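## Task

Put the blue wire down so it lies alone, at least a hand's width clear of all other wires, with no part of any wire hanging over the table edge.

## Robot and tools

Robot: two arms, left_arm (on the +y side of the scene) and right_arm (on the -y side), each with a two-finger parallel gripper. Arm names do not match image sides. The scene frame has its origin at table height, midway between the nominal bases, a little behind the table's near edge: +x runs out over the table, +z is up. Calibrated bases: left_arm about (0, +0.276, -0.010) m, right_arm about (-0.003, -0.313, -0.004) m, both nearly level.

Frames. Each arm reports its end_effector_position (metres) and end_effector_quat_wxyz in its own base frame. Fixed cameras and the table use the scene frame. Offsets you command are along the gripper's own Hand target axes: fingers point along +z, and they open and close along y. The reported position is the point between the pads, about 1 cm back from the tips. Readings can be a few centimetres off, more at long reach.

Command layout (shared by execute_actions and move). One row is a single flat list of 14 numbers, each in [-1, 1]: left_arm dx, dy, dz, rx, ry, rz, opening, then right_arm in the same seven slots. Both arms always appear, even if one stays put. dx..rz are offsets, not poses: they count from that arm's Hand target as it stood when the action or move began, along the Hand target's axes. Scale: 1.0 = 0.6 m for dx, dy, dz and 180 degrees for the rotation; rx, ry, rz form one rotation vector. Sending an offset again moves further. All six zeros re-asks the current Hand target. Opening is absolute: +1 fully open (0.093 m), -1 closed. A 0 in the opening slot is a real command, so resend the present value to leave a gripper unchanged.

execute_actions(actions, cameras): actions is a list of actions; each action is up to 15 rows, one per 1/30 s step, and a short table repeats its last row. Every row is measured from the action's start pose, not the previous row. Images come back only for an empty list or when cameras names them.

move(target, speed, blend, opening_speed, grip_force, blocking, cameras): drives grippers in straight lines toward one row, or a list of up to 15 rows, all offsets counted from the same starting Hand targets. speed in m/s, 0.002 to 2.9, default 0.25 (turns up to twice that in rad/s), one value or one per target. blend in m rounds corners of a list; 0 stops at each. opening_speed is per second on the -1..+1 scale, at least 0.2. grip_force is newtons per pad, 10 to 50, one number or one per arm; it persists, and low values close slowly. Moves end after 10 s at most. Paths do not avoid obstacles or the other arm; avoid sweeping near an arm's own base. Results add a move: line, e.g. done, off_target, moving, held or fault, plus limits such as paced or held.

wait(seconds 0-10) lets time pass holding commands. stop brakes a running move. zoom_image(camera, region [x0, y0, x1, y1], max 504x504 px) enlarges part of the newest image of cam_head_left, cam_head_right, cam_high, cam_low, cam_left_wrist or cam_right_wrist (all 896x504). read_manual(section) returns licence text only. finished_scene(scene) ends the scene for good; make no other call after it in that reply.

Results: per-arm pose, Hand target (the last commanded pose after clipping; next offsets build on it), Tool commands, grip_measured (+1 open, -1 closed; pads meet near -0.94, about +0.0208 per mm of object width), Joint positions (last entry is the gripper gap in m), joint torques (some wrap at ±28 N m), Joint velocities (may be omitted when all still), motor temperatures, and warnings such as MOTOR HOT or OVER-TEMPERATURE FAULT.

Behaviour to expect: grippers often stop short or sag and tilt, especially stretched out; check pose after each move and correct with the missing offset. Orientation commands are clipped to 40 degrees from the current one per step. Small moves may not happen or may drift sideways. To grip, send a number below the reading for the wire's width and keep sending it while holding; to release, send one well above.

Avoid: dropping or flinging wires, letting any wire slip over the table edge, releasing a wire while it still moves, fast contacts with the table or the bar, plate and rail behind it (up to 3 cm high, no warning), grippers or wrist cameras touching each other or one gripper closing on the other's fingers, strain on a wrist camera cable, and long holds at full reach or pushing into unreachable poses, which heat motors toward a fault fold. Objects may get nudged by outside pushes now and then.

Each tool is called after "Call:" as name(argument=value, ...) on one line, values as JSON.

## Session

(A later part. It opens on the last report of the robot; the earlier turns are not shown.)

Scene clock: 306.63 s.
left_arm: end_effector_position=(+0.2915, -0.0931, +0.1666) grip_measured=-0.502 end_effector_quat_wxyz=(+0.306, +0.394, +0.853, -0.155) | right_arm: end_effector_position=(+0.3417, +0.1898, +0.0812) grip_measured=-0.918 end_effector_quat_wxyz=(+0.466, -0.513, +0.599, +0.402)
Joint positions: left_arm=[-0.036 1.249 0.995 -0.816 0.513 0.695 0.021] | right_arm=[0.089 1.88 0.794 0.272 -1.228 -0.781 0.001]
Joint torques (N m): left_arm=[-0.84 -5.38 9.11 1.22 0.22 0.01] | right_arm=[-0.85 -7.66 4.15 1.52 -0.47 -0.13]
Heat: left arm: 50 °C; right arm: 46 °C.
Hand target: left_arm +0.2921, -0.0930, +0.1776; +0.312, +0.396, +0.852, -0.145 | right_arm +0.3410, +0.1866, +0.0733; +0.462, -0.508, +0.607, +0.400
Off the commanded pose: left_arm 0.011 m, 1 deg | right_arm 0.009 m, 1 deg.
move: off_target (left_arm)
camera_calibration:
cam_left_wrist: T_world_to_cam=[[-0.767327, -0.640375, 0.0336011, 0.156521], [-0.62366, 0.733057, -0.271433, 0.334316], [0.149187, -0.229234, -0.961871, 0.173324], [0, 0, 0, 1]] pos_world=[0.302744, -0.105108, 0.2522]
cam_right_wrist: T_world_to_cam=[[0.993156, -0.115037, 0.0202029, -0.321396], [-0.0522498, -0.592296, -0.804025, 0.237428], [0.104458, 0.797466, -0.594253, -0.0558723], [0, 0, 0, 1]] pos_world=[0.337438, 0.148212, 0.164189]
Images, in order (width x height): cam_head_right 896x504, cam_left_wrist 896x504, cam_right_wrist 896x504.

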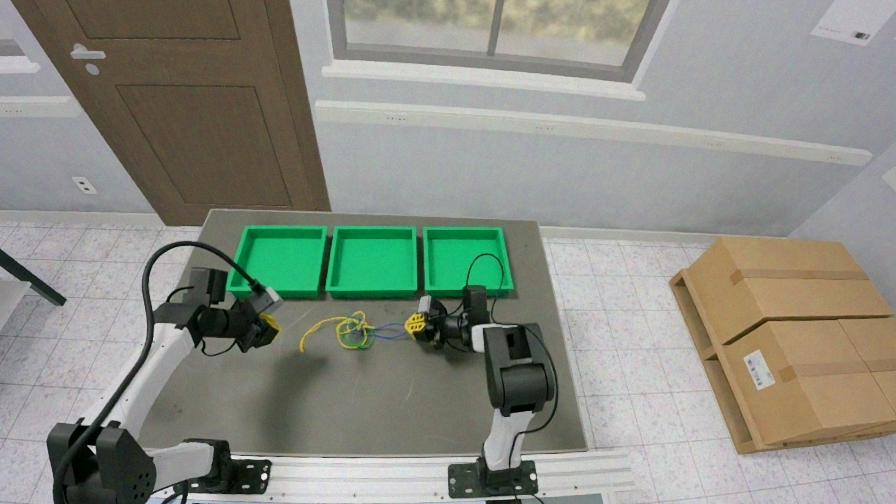

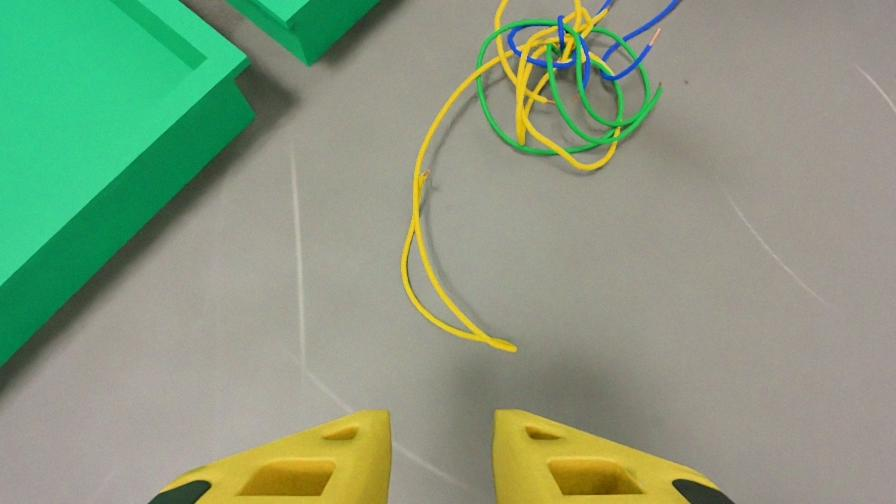

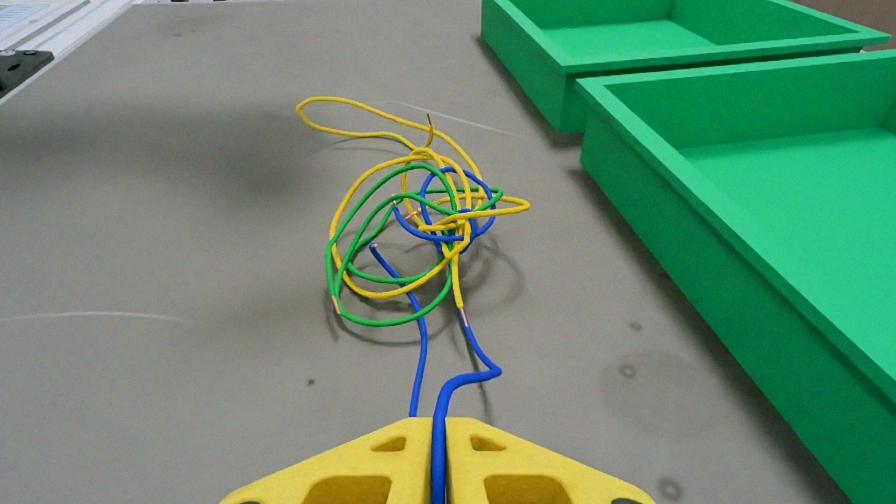

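Call:
execute_actions(actions=[])

Scene clock: 370.67 s.
left_arm: end_effector_position=(+0.2915, -0.0931, +0.1666) grip_measured=-0.502 end_effector_quat_wxyz=(+0.306, +0.393, +0.853, -0.155) | right_arm: end_effector_position=(+0.3417, +0.1898, +0.0812) grip_measured=-0.918 end_effector_quat_wxyz=(+0.466, -0.513, +0.599, +0.402)
Joint positions: left_arm=[-0.036 1.249 0.995 -0.816 0.512 0.694 0.021] | right_arm=[0.089 1.88 0.794 0.272 -1.228 -0.781 0.001]
Joint velocities: within noise
Joint torques (N m): left_arm=[-0.08 -4.14 6.93 1.44 0.4 0.05] | right_arm=[-0.31 -8.92 5.2 1.41 -0.53 -0.13]
Motor temperatures (°C): left_arm=[27 42 50 44 31 30 28] | right_arm=[27 44 45 40 27 30 27]
Heat: left arm: 50 °C; right arm: 45 °C.
Hand target: left_arm +0.2915, -0.0931, +0.1666; +0.306, +0.393, +0.853, -0.155 | right_arm +0.3417, +0.1898, +0.0812; +0.466, -0.513, +0.599, +0.402
Tool commands: left_gripper/opening=-0.5 right_gripper/opening=-0.924
CONTROL GIVEN BACK BY A PERSON. The link is back. The arms hold where they stopped. Where a move or wait says "fault", it means the lost link, not a fault of the arm. Commands run again from your next reply on.
camera_calibration:
cam_left_wrist: T_world_to_cam=[[-0.766847, -0.640934, 0.0339005, 0.156241], [-0.624301, 0.732602, -0.271188, 0.334399], [0.148978, -0.229124, -0.961929, 0.173414], [0, 0, 0, 1]] pos_world=[0.302743, -0.105108, 0.2522]
cam_right_wrist: T_world_to_cam=[[0.993156, -0.115037, 0.0202029, -0.321396], [-0.0522498, -0.592296, -0.804025, 0.237428], [0.104458, 0.797466, -0.594253, -0.0558723], [0, 0, 0, 1]] pos_world=[0.337438, 0.148212, 0.164189]

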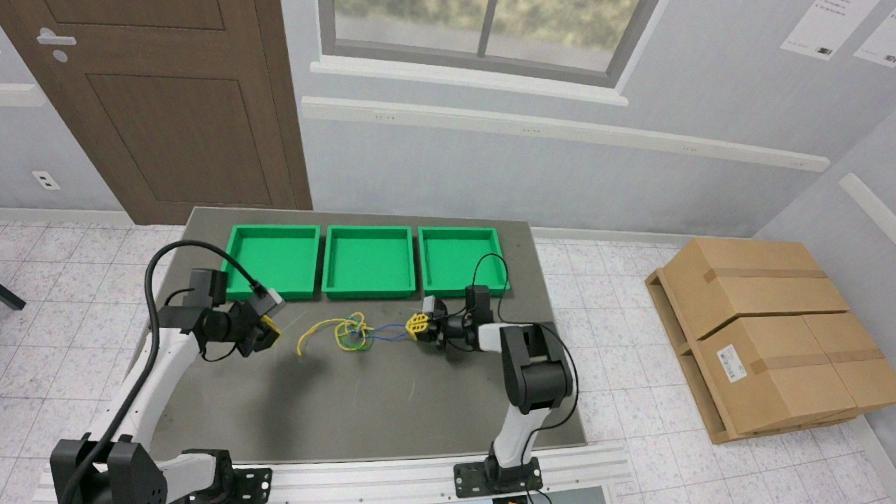

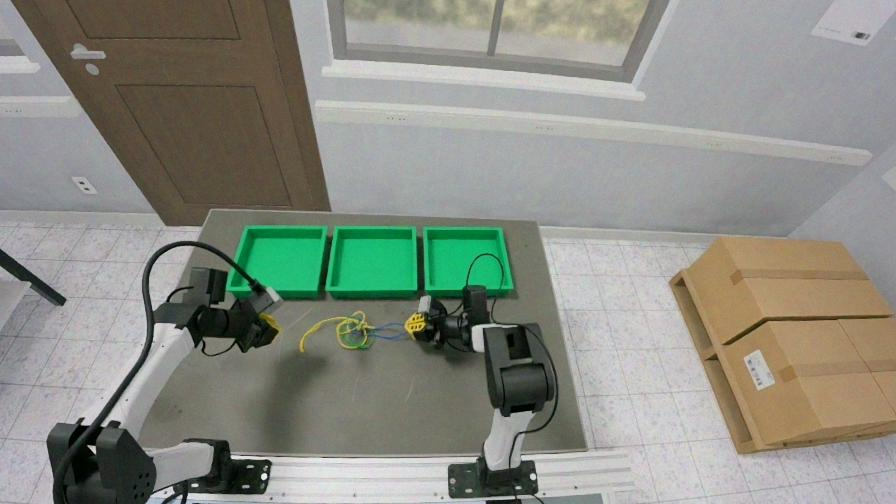

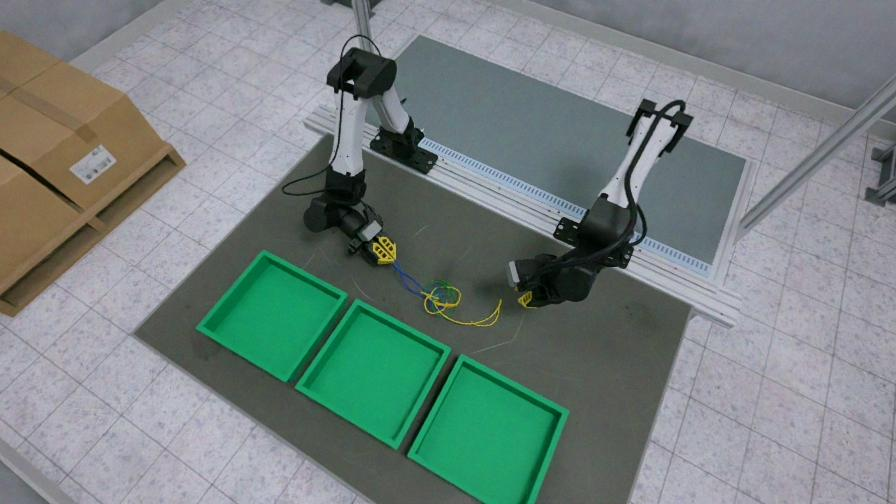

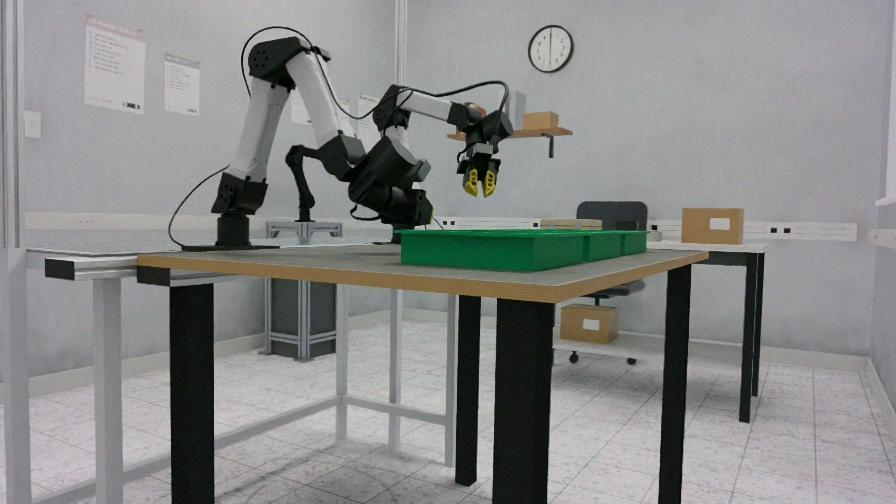

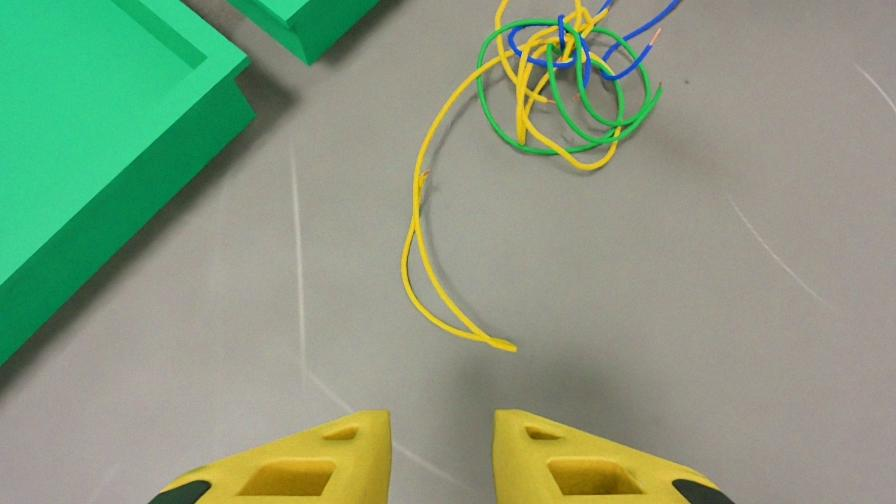

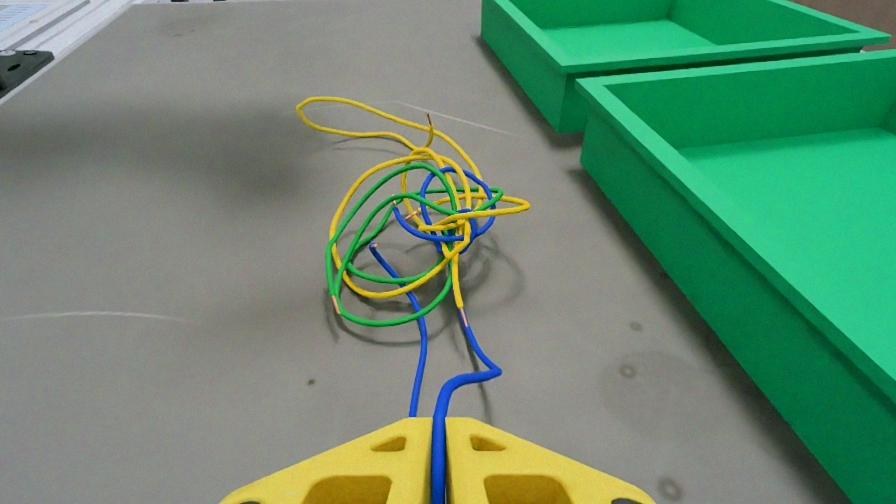

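Call:
move(target=[0,0,0,0,0,0,-0.5,-0.194,0,-0.05,0,0,0,-0.924], speed=0.1, cameras=["cam_left_wrist","cam_right_wrist","cam_low"])

Call:
zoom_image(camera="cam_right_wrist", region=[290, 150, 590, 500])

Call:
zoom_image(camera="cam_left_wrist", region=[430, 0, 700, 180])

Scene clock: 376.13 s.
left_arm: end_effector_position=(+0.2915, -0.0931, +0.1666) grip_measured=-0.502 end_effector_quat_wxyz=(+0.306, +0.393, +0.853, -0.155) | right_arm: end_effector_position=(+0.3391, +0.1896, +0.1888) grip_measured=-0.918 end_effector_quat_wxyz=(+0.454, -0.505, +0.608, +0.410)
Joint positions: left_arm=[-0.036 1.249 0.995 -0.816 0.512 0.694 0.021] | right_arm=[0.089 1.618 1.009 -0.234 -1.228 -0.772 0.001]
Joint torques (N m): left_arm=[-0.08 -4.14 6.91 1.43 0.41 0.05] | right_arm=[-0.4 -9.21 8.94 1.24 -0.57 -0.27]
Heat: left arm: 50 °C; right arm: 46 °C.
Hand target: left_arm +0.2915, -0.0931, +0.1666; +0.306, +0.393, +0.853, -0.155 | right_arm +0.3420, +0.1891, +0.2016; +0.466, -0.513, +0.599, +0.401
Off the commanded pose: left_arm 0.000 m, 0 deg | right_arm 0.013 m, 2 deg.
CONTROL GIVEN BACK BY A PERSON, as an earlier result said. Commands run again.
move: off_target (right_arm)
camera_calibration:
cam_left_wrist: T_world_to_cam=[[-0.766847, -0.640934, 0.0339005, 0.156241], [-0.624301, 0.732602, -0.271188, 0.334399], [0.148978, -0.229124, -0.961929, 0.173414], [0, 0, 0, 1]] pos_world=[0.302743, -0.105108, 0.2522]
cam_right_wrist: T_world_to_cam=[[0.99297, -0.117174, -0.0167578, -0.313514], [-0.0835149, -0.593222, -0.800695, 0.333824], [0.0838793, 0.796466, -0.598838, 0.0165579], [0, 0, 0, 1]] pos_world=[0.337801, 0.148108, 0.271953]
Images, in order (width x height): cam_low 896x504, cam_left_wrist 896x504, cam_right_wrist 896x504.

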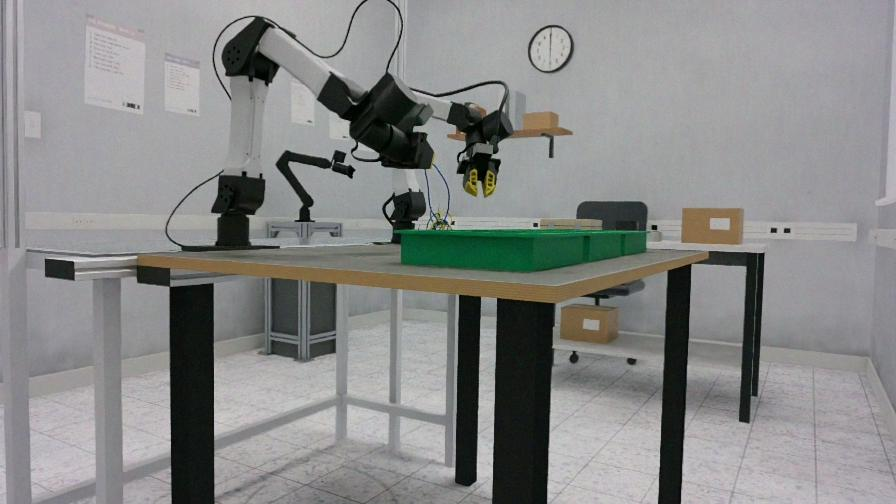

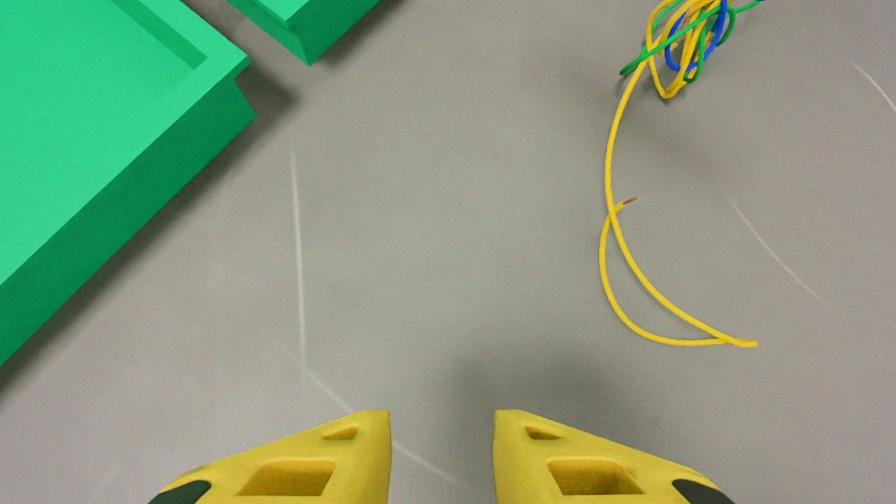

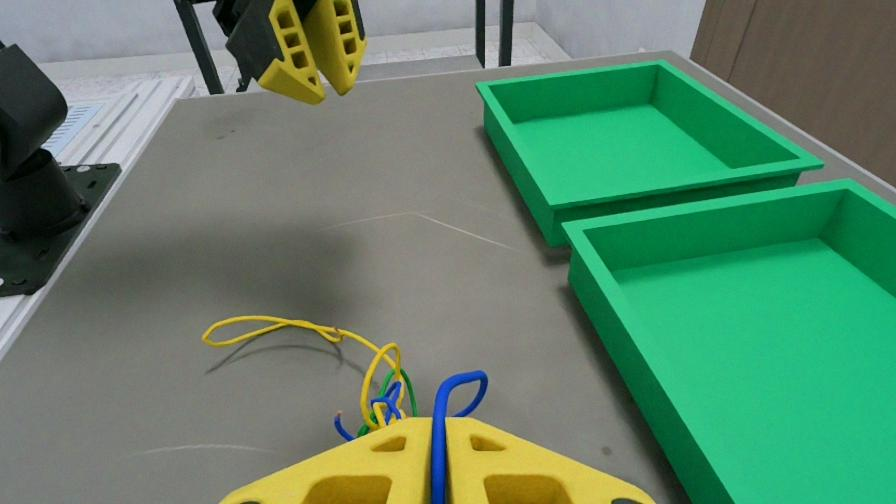

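Scaled by 1.440.

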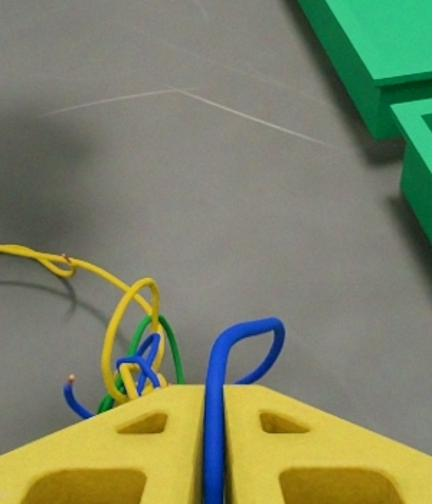

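Scaled by 1.867.

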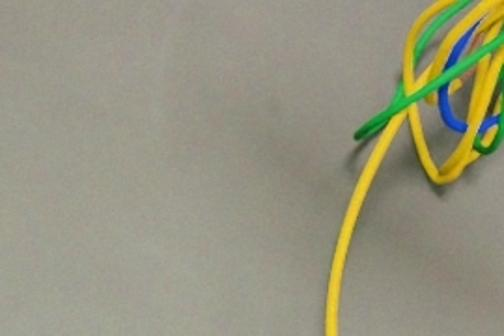

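Call:
move(target=[0,0,0,0,0,0,-0.5,0.194,0,0.05,0,0,0,-0.924], speed=0.15, cameras=["cam_left_wrist","cam_right_wrist"])

Call:
zoom_image(camera="cam_right_wrist", region=[290, 80, 550, 400])

Call:
zoom_image(camera="cam_left_wrist", region=[430, 0, 760, 220])

Scene clock: 387.23 s.
left_arm: end_effector_position=(+0.2915, -0.0931, +0.1666) grip_measured=-0.502 end_effector_quat_wxyz=(+0.306, +0.393, +0.853, -0.155) | right_arm: end_effector_position=(+0.3441, +0.1900, +0.0867) grip_measured=-0.918 end_effector_quat_wxyz=(+0.470, -0.518, +0.595, +0.397)
Joint positions: left_arm=[-0.036 1.249 0.995 -0.816 0.512 0.694 0.021] | right_arm=[0.089 1.87 0.807 0.254 -1.228 -0.792 0.001]
Joint torques (N m): left_arm=[-0.08 -4.16 6.93 1.44 0.41 0.05] | right_arm=[-0.21 -8.09 4.33 1.55 -0.53 -0.05]
Heat: left arm: 50 °C; right arm: 46 °C.
Hand target: left_arm +0.2915, -0.0931, +0.1666; +0.306, +0.393, +0.853, -0.155 | right_arm +0.3417, +0.1898, +0.0813; +0.466, -0.513, +0.599, +0.402
Off the commanded pose: left_arm 0.000 m, 0 deg | right_arm 0.006 m, 1 deg.
move: done
camera_calibration:
cam_left_wrist: T_world_to_cam=[[-0.766847, -0.640934, 0.0339005, 0.156241], [-0.624301, 0.732602, -0.271188, 0.334399], [0.148978, -0.229124, -0.961929, 0.173414], [0, 0, 0, 1]] pos_world=[0.302743, -0.105108, 0.2522]
cam_right_wrist: T_world_to_cam=[[0.992985, -0.112235, 0.0372052, -0.325725], [-0.0369375, -0.59335, -0.804097, 0.237004], [0.112324, 0.797082, -0.593333, -0.05576], [0, 0, 0, 1]] pos_world=[0.338458, 0.148514, 0.169609]
Images, in order (width x height): cam_left_wrist 896x504, cam_right_wrist 896x504.

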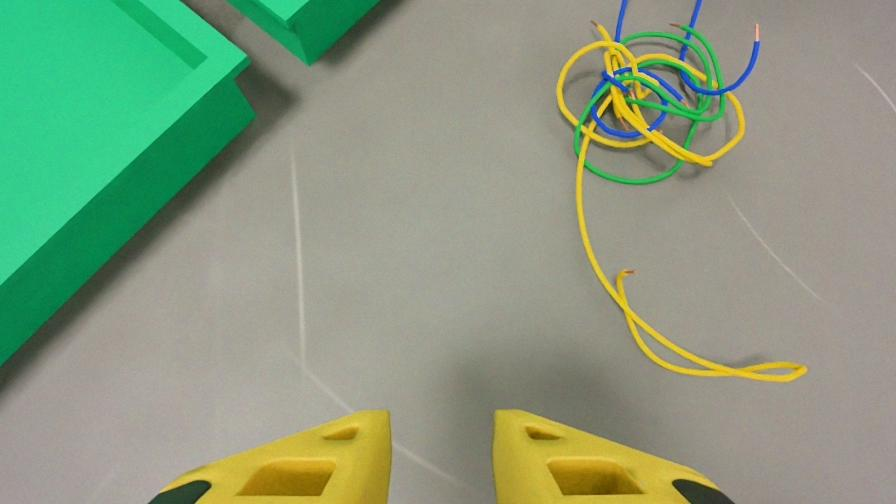

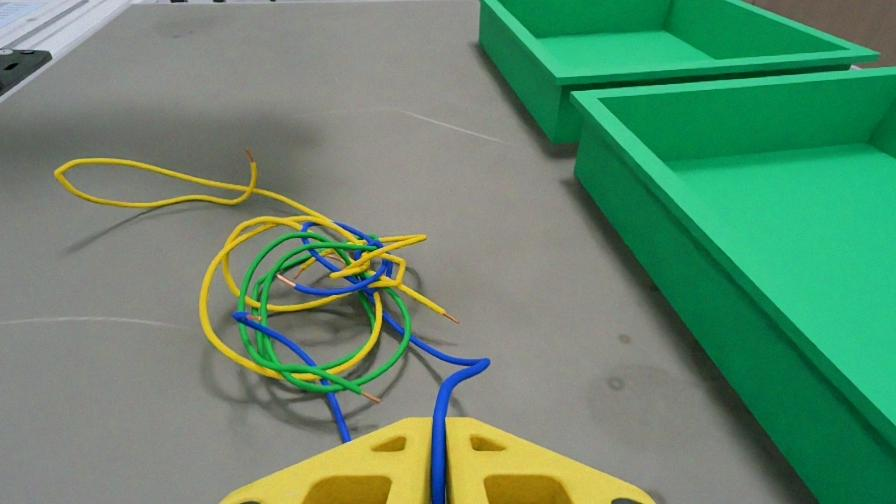

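Scaled by 1.575.

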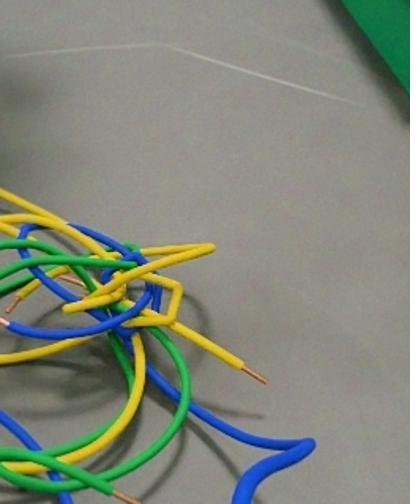

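Scaled by 1.527.

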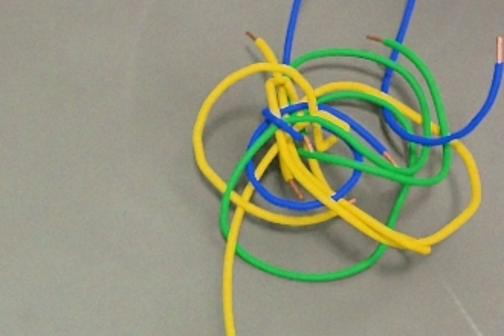

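Call:
move(target=[-0.075,-0.086,0.158,0.144,0,0.169,-0.5,0,0,0,0,0,0,-0.924], speed=0.2, cameras=["cam_left_wrist","cam_right_wrist"])

Call:
zoom_image(camera="cam_left_wrist", region=[250, 0, 650, 300])

Scene clock: 398.47 s.
left_arm: end_effector_position=(+0.3120, -0.1945, +0.1190) grip_measured=-0.502 end_effector_quat_wxyz=(+0.239, +0.655, +0.673, -0.246) | right_arm: end_effector_position=(+0.3443, +0.1901, +0.0869) grip_measured=-0.918 end_effector_quat_wxyz=(+0.470, -0.518, +0.594, +0.397)
Joint positions: left_arm=[-0.269 1.727 1.27 -0.893 0.671 1.197 0.021] | right_arm=[0.089 1.87 0.807 0.256 -1.228 -0.791 0.001]
Joint torques (N m): left_arm=[-0.8 -7.1 8.58 0.62 0.74 0.14] | right_arm=[-0.23 -8.08 4.31 1.56 -0.53 -0.04]
Heat: left arm: 50 °C; right arm: 45 °C.
Hand target: left_arm +0.3126, -0.1999, +0.1242; +0.240, +0.659, +0.665, -0.255 | right_arm +0.3417, +0.1898, +0.0813; +0.466, -0.513, +0.599, +0.402
Off the commanded pose: left_arm 0.008 m, 1 deg | right_arm 0.006 m, 1 deg.
move: done
camera_calibration:
cam_left_wrist: T_world_to_cam=[[-0.999411, -0.0192968, 0.0283842, 0.302754], [-0.0263019, 0.961894, -0.272154, 0.266737], [-0.0220509, -0.272741, -0.961835, 0.146277], [0, 0, 0, 1]] pos_world=[0.312817, -0.210835, 0.204695]
cam_right_wrist: T_world_to_cam=[[0.992914, -0.112615, 0.0379564, -0.325879], [-0.0365045, -0.592975, -0.804393, 0.237017], [0.113094, 0.797307, -0.592883, -0.0560231], [0, 0, 0, 1]] pos_world=[0.338558, 0.148514, 0.169809]
Images, in order (width x height): cam_left_wrist 896x504, cam_right_wrist 896x504.

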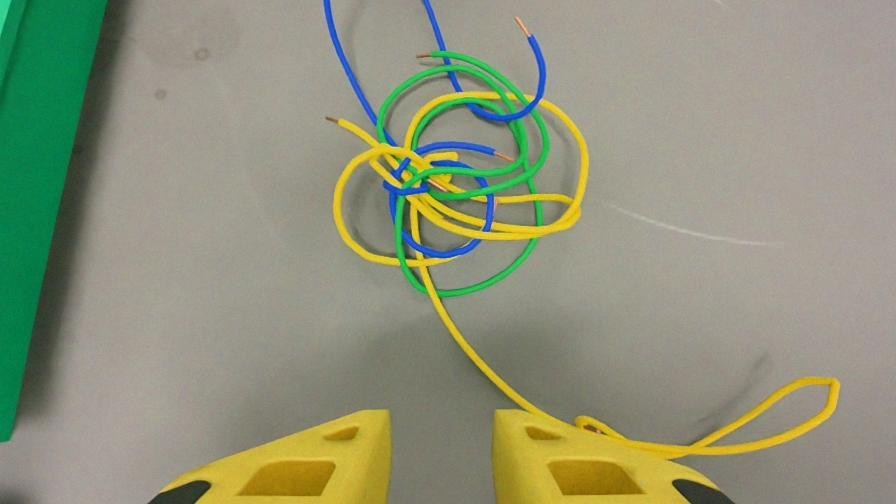

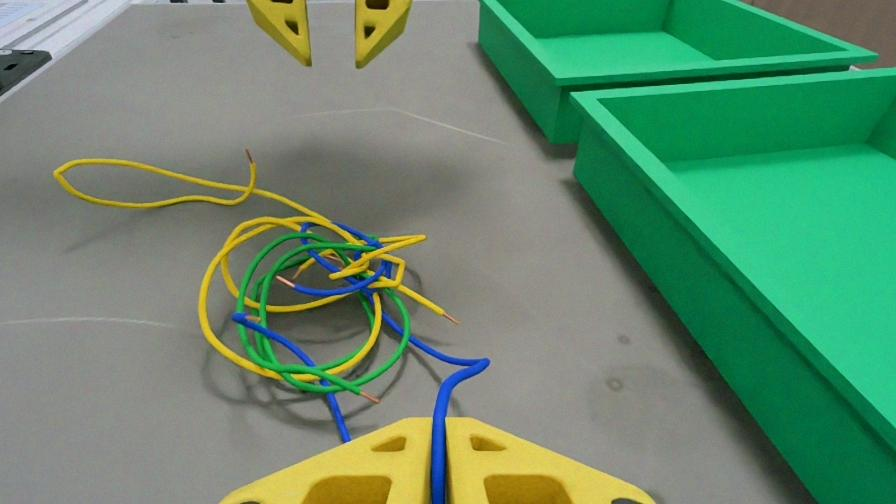

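Scaled by 1.260.

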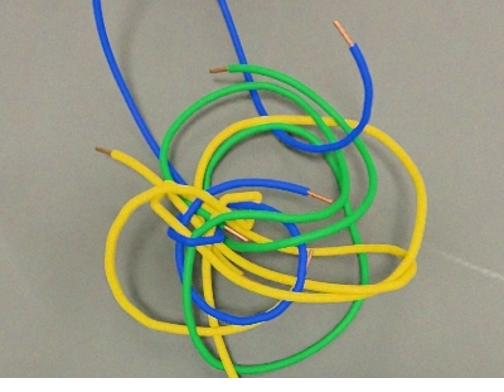

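Call:
zoom_image(camera="cam_left_wrist", region=[360, 120, 520, 220])

Call:
zoom_image(camera="cam_right_wrist", region=[270, 200, 450, 330])

Scaled by 3.150.

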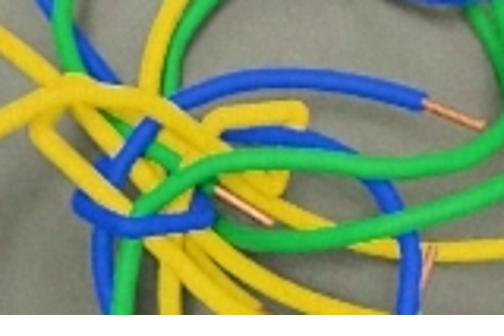

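Scaled by 2.800.

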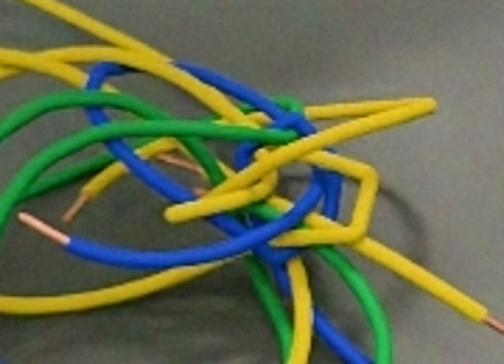

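Call:
move(target=[-0.1025,-0.0623,0.1107,-0.295,0.042,-0.404,-0.65,0,0,0,0,0,0,-0.924], speed=0.2, cameras=["cam_left_wrist","cam_right_wrist"])

Call:
zoom_image(camera="cam_left_wrist", region=[250, 200, 650, 504])

Scene clock: 454.63 s.
left_arm: end_effector_position=(+0.2740, -0.2861, +0.1116) grip_measured=-0.648 end_effector_quat_wxyz=(+0.254, -0.001, +0.967, -0.007) | right_arm: end_effector_position=(+0.3443, +0.1901, +0.0869) grip_measured=-0.918 end_effector_quat_wxyz=(+0.470, -0.518, +0.594, +0.397)
Joint positions: left_arm=[-0.977 1.765 1.349 -0.838 -0.411 -0.912 0.014] | right_arm=[0.089 1.87 0.807 0.256 -1.228 -0.791 0.001]
Joint torques (N m): left_arm=[-1.14 -7.51 8.91 0.89 -0.48 -0.04] | right_arm=[-0.29 -8.08 4.3 1.53 -0.5 -0.05]
Heat: left arm: 53 °C; right arm: 43 °C.
Hand target: left_arm +0.2750, -0.2900, +0.1153; +0.259, +0.000, +0.966, -0.001 | right_arm +0.3417, +0.1898, +0.0813; +0.466, -0.513, +0.599, +0.402
Off the commanded pose: left_arm 0.005 m, 1 deg | right_arm 0.006 m, 1 deg.
move: done
camera_calibration:
cam_left_wrist: T_world_to_cam=[[-0.0027935, -0.99969, 0.0247222, -0.290028], [-0.996117, 0.000606324, -0.0880386, 0.322023], [0.0879964, -0.0248722, -0.99581, 0.157869], [0, 0, 0, 1]] pos_world=[0.30607, -0.286207, 0.192728]
cam_right_wrist: T_world_to_cam=[[0.992914, -0.112615, 0.0379564, -0.325879], [-0.0365045, -0.592975, -0.804393, 0.237017], [0.113094, 0.797307, -0.592883, -0.0560231], [0, 0, 0, 1]] pos_world=[0.338558, 0.148514, 0.169809]
Images, in order (width x height): cam_left_wrist 896x504, cam_right_wrist 896x504.

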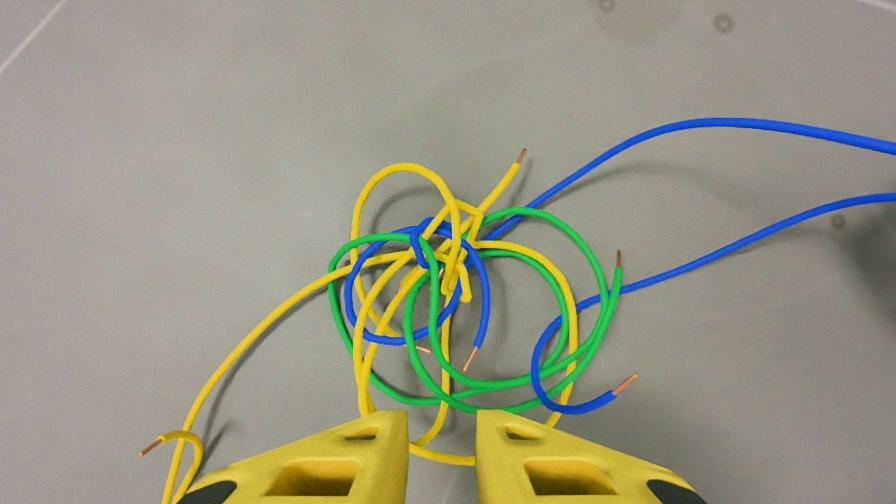

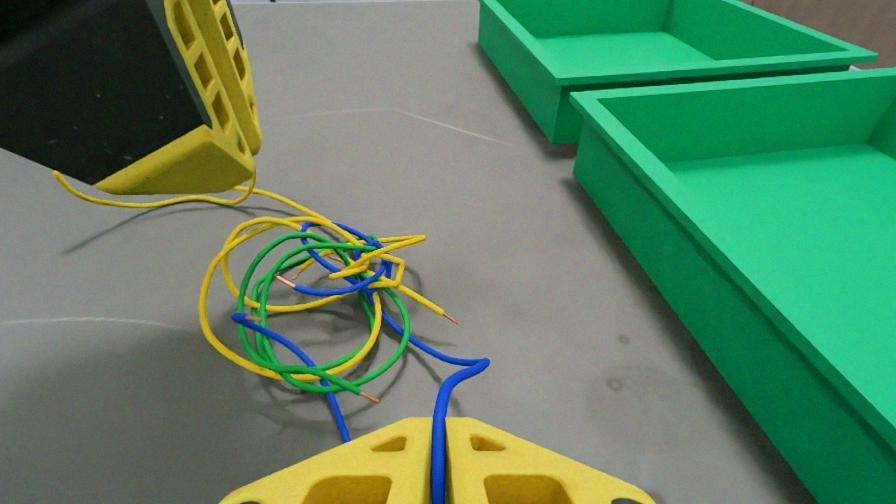

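Scaled by 1.260.

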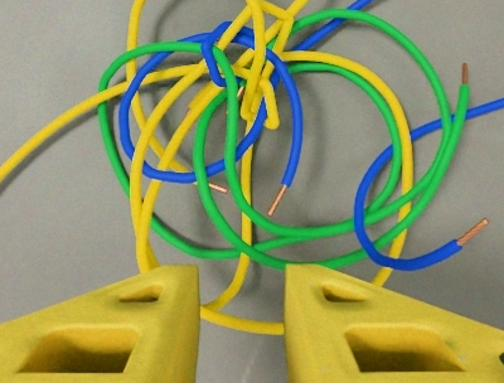

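Call:
zoom_image(camera="cam_left_wrist", region=[330, 150, 570, 390])

Scaled by 2.100.

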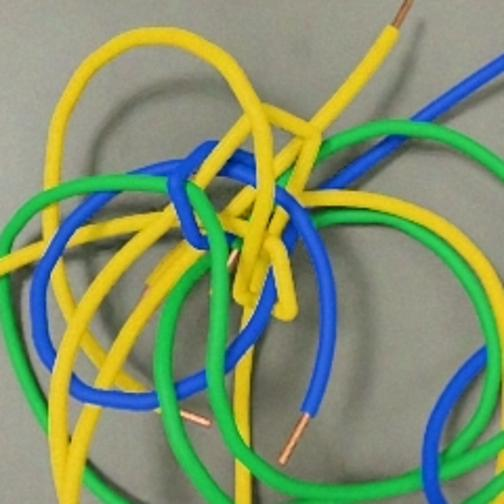

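Call:
move(target=[[0.047,0.040,0.075,0,0,0,-0.5,0,0,0,0,0,0,-0.924]], speed=0.12, cameras=["cam_left_wrist"])

Call:
zoom_image(camera="cam_left_wrist", region=[250, 200, 650, 504])

Scene clock: 498.17 s.
left_arm: end_effector_position=(+0.2729, -0.2712, +0.0641) grip_measured=-0.502 end_effector_quat_wxyz=(+0.256, +0.000, +0.967, -0.005) | right_arm: end_effector_position=(+0.3443, +0.1901, +0.0869) grip_measured=-0.918 end_effector_quat_wxyz=(+0.470, -0.518, +0.594, +0.397)
Joint positions: left_arm=[-0.958 1.765 1.151 -0.631 -0.411 -0.89 0.021] | right_arm=[0.089 1.87 0.807 0.257 -1.228 -0.791 0.001]
Joint torques (N m): left_arm=[0.4 -9.25 4.89 1.22 -0.36 0.11] | right_arm=[-0.28 -8.03 4.25 1.55 -0.52 -0.07]
Motor temperatures (°C): left_arm=[27 47 53 41 31 30 28] | right_arm=[26 42 43 40 27 30 27]
Heat: left arm: 53 °C; right arm: 43 °C.
Hand target: left_arm +0.2732, -0.2662, +0.0622; +0.259, +0.000, +0.966, -0.001 | right_arm +0.3418, +0.1898, +0.0813; +0.466, -0.513, +0.599, +0.401
Off the commanded pose: left_arm 0.005 m, 1 deg | right_arm 0.006 m, 1 deg.
move: done
camera_calibration:
cam_left_wrist: T_world_to_cam=[[-0.0025537, -0.99978, 0.0208237, -0.27377], [-0.995607, 0.000592941, -0.0936275, 0.316938], [0.0935946, -0.0209714, -0.99539, 0.110462], [0, 0, 0, 1]] pos_world=[0.304508, -0.271581, 0.145327]
Images, in order (width x height): cam_left_wrist 896x504.

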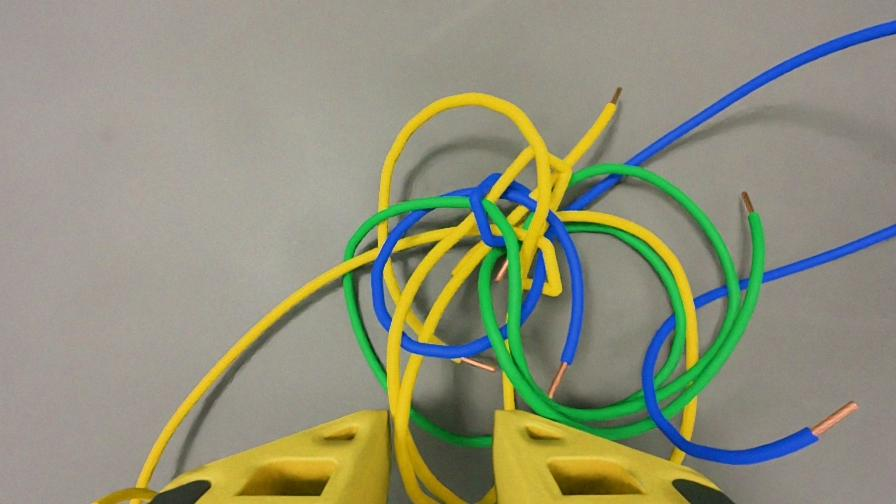

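Scaled by 1.260.

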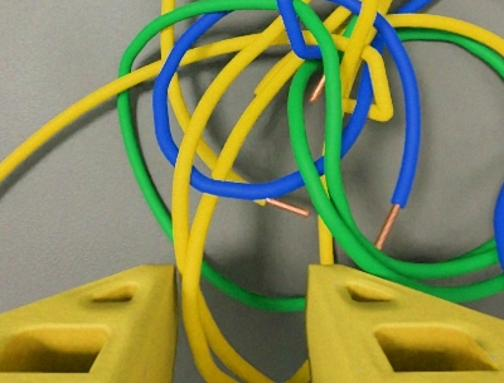

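Call:
move(target=[[-0.004,0.024,0.036,0,0,0,-0.5,0,0,0,0,0,0,-0.924],[-0.004,0.024,0.036,0,0,0,-1,0,0,0,0,0,0,-0.924]], speed=0.1, cameras=["cam_left_wrist","cam_right_wrist"])

Scene clock: 505.53 s.
left_arm: end_effector_position=(+0.2891, -0.2557, +0.0517) grip_measured=-0.972 end_effector_quat_wxyz=(+0.267, -0.003, +0.964, -0.004) | right_arm: end_effector_position=(+0.3443, +0.1901, +0.0869) grip_measured=-0.918 end_effector_quat_wxyz=(+0.470, -0.518, +0.594, +0.397)
Joint positions: left_arm=[-0.899 1.765 1.085 -0.529 -0.411 -0.83 0] | right_arm=[0.089 1.87 0.807 0.257 -1.228 -0.791 0.001]
Joint torques (N m): left_arm=[0.38 -8.35 4.7 1.27 -0.15 0.11] | right_arm=[-0.31 -8.13 4.29 1.54 -0.55 -0.04]
Heat: left arm: 52 °C; right arm: 42 °C.
Hand target: left_arm +0.2861, -0.2517, +0.0447; +0.259, +0.000, +0.966, -0.001 | right_arm +0.3417, +0.1898, +0.0813; +0.466, -0.513, +0.599, +0.402
Off the commanded pose: left_arm 0.009 m, 1 deg | right_arm 0.006 m, 1 deg.
move: done
camera_calibration:
cam_left_wrist: T_world_to_cam=[[0.00407107, -0.9998, 0.0195954, -0.259835], [-0.993265, -0.00631191, -0.11569, 0.330674], [0.115791, -0.0189924, -0.993092, 0.0910269], [0, 0, 0, 1]] pos_world=[0.318965, -0.255967, 0.133746]
cam_right_wrist: T_world_to_cam=[[0.992892, -0.11266, 0.0383767, -0.325937], [-0.0361866, -0.592944, -0.80443, 0.236911], [0.113382, 0.797324, -0.592806, -0.0561359], [0, 0, 0, 1]] pos_world=[0.338558, 0.148514, 0.169809]
Images, in order (width x height): cam_left_wrist 896x504, cam_right_wrist 896x504.

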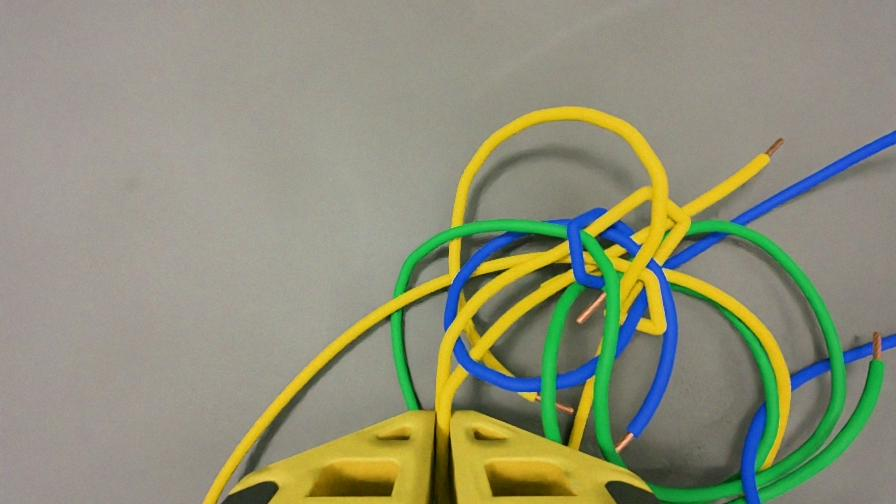

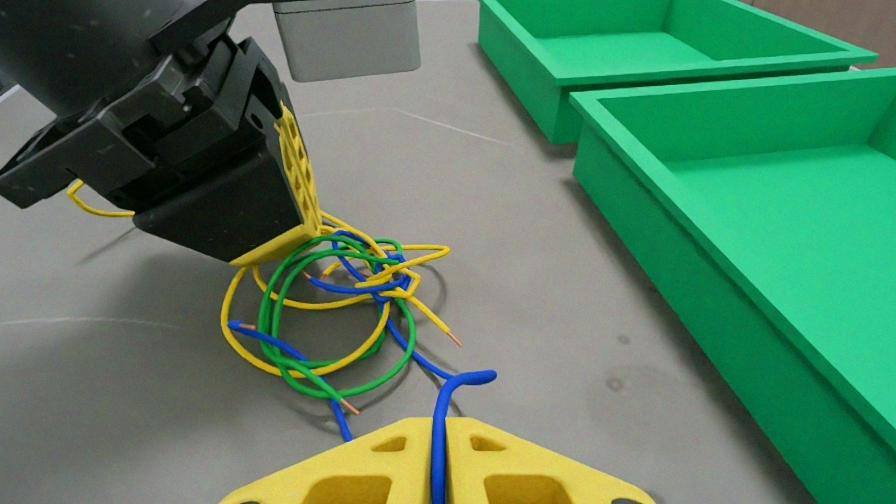

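Call:
move(target=[0.064,0.1,-0.055,0,0,0,-1,0,0,0,0,0,0,-0.924], speed=0.08, cameras=["cam_left_wrist","cam_right_wrist"])

Call:
zoom_image(camera="cam_left_wrist", region=[450, 100, 896, 450])

Scene clock: 510.77 s.
left_arm: end_effector_position=(+0.2461, -0.2019, +0.0584) grip_measured=-0.972 end_effector_quat_wxyz=(+0.273, -0.005, +0.962, -0.012) | right_arm: end_effector_position=(+0.3441, +0.1905, +0.0869) grip_measured=-0.918 end_effector_quat_wxyz=(+0.470, -0.518, +0.594, +0.398)
Joint positions: left_arm=[-0.899 1.484 0.809 -0.513 -0.409 -0.83 0] | right_arm=[0.09 1.87 0.807 0.257 -1.228 -0.79 0.001]
Joint torques (N m): left_arm=[-0.06 -7.58 4.42 0.91 -0.18 0.07] | right_arm=[-0.31 -7.98 4.3 1.55 -0.53 -0.05]
Heat: left arm: 51 °C; right arm: 42 °C.
Hand target: left_arm +0.2363, -0.1917, +0.0539; +0.259, +0.000, +0.966, -0.001 | right_arm +0.3418, +0.1898, +0.0813; +0.466, -0.513, +0.599, +0.401
Off the commanded pose: left_arm 0.015 m, 2 deg | right_arm 0.006 m, 1 deg.
move: off_target (left_arm)
camera_calibration:
cam_left_wrist: T_world_to_cam=[[0.00316823, -0.99931, 0.0370044, -0.206721], [-0.991821, -0.00786186, -0.127394, 0.289038], [0.127597, -0.0362981, -0.991162, 0.0970672], [0, 0, 0, 1]] pos_world=[0.274943, -0.200782, 0.14068]
cam_right_wrist: T_world_to_cam=[[0.993032, -0.111554, 0.0379792, -0.325949], [-0.0358401, -0.592926, -0.804459, 0.236971], [0.112259, 0.797492, -0.592793, -0.0560125], [0, 0, 0, 1]] pos_world=[0.338459, 0.148815, 0.169809]
Images, in order (width x height): cam_left_wrist 896x504, cam_right_wrist 896x504.

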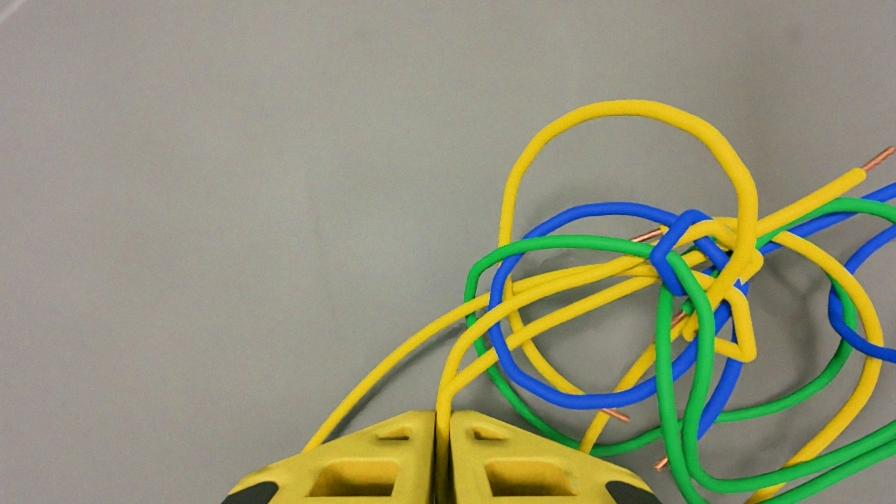

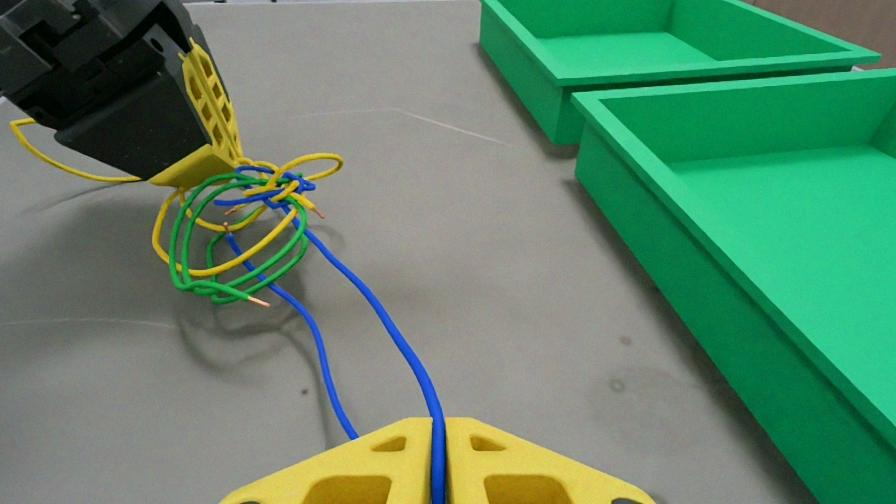

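Scaled by 1.130.

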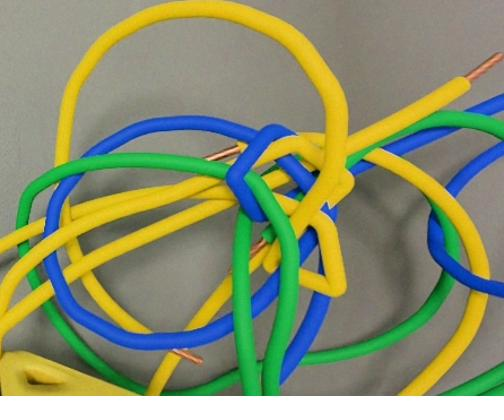

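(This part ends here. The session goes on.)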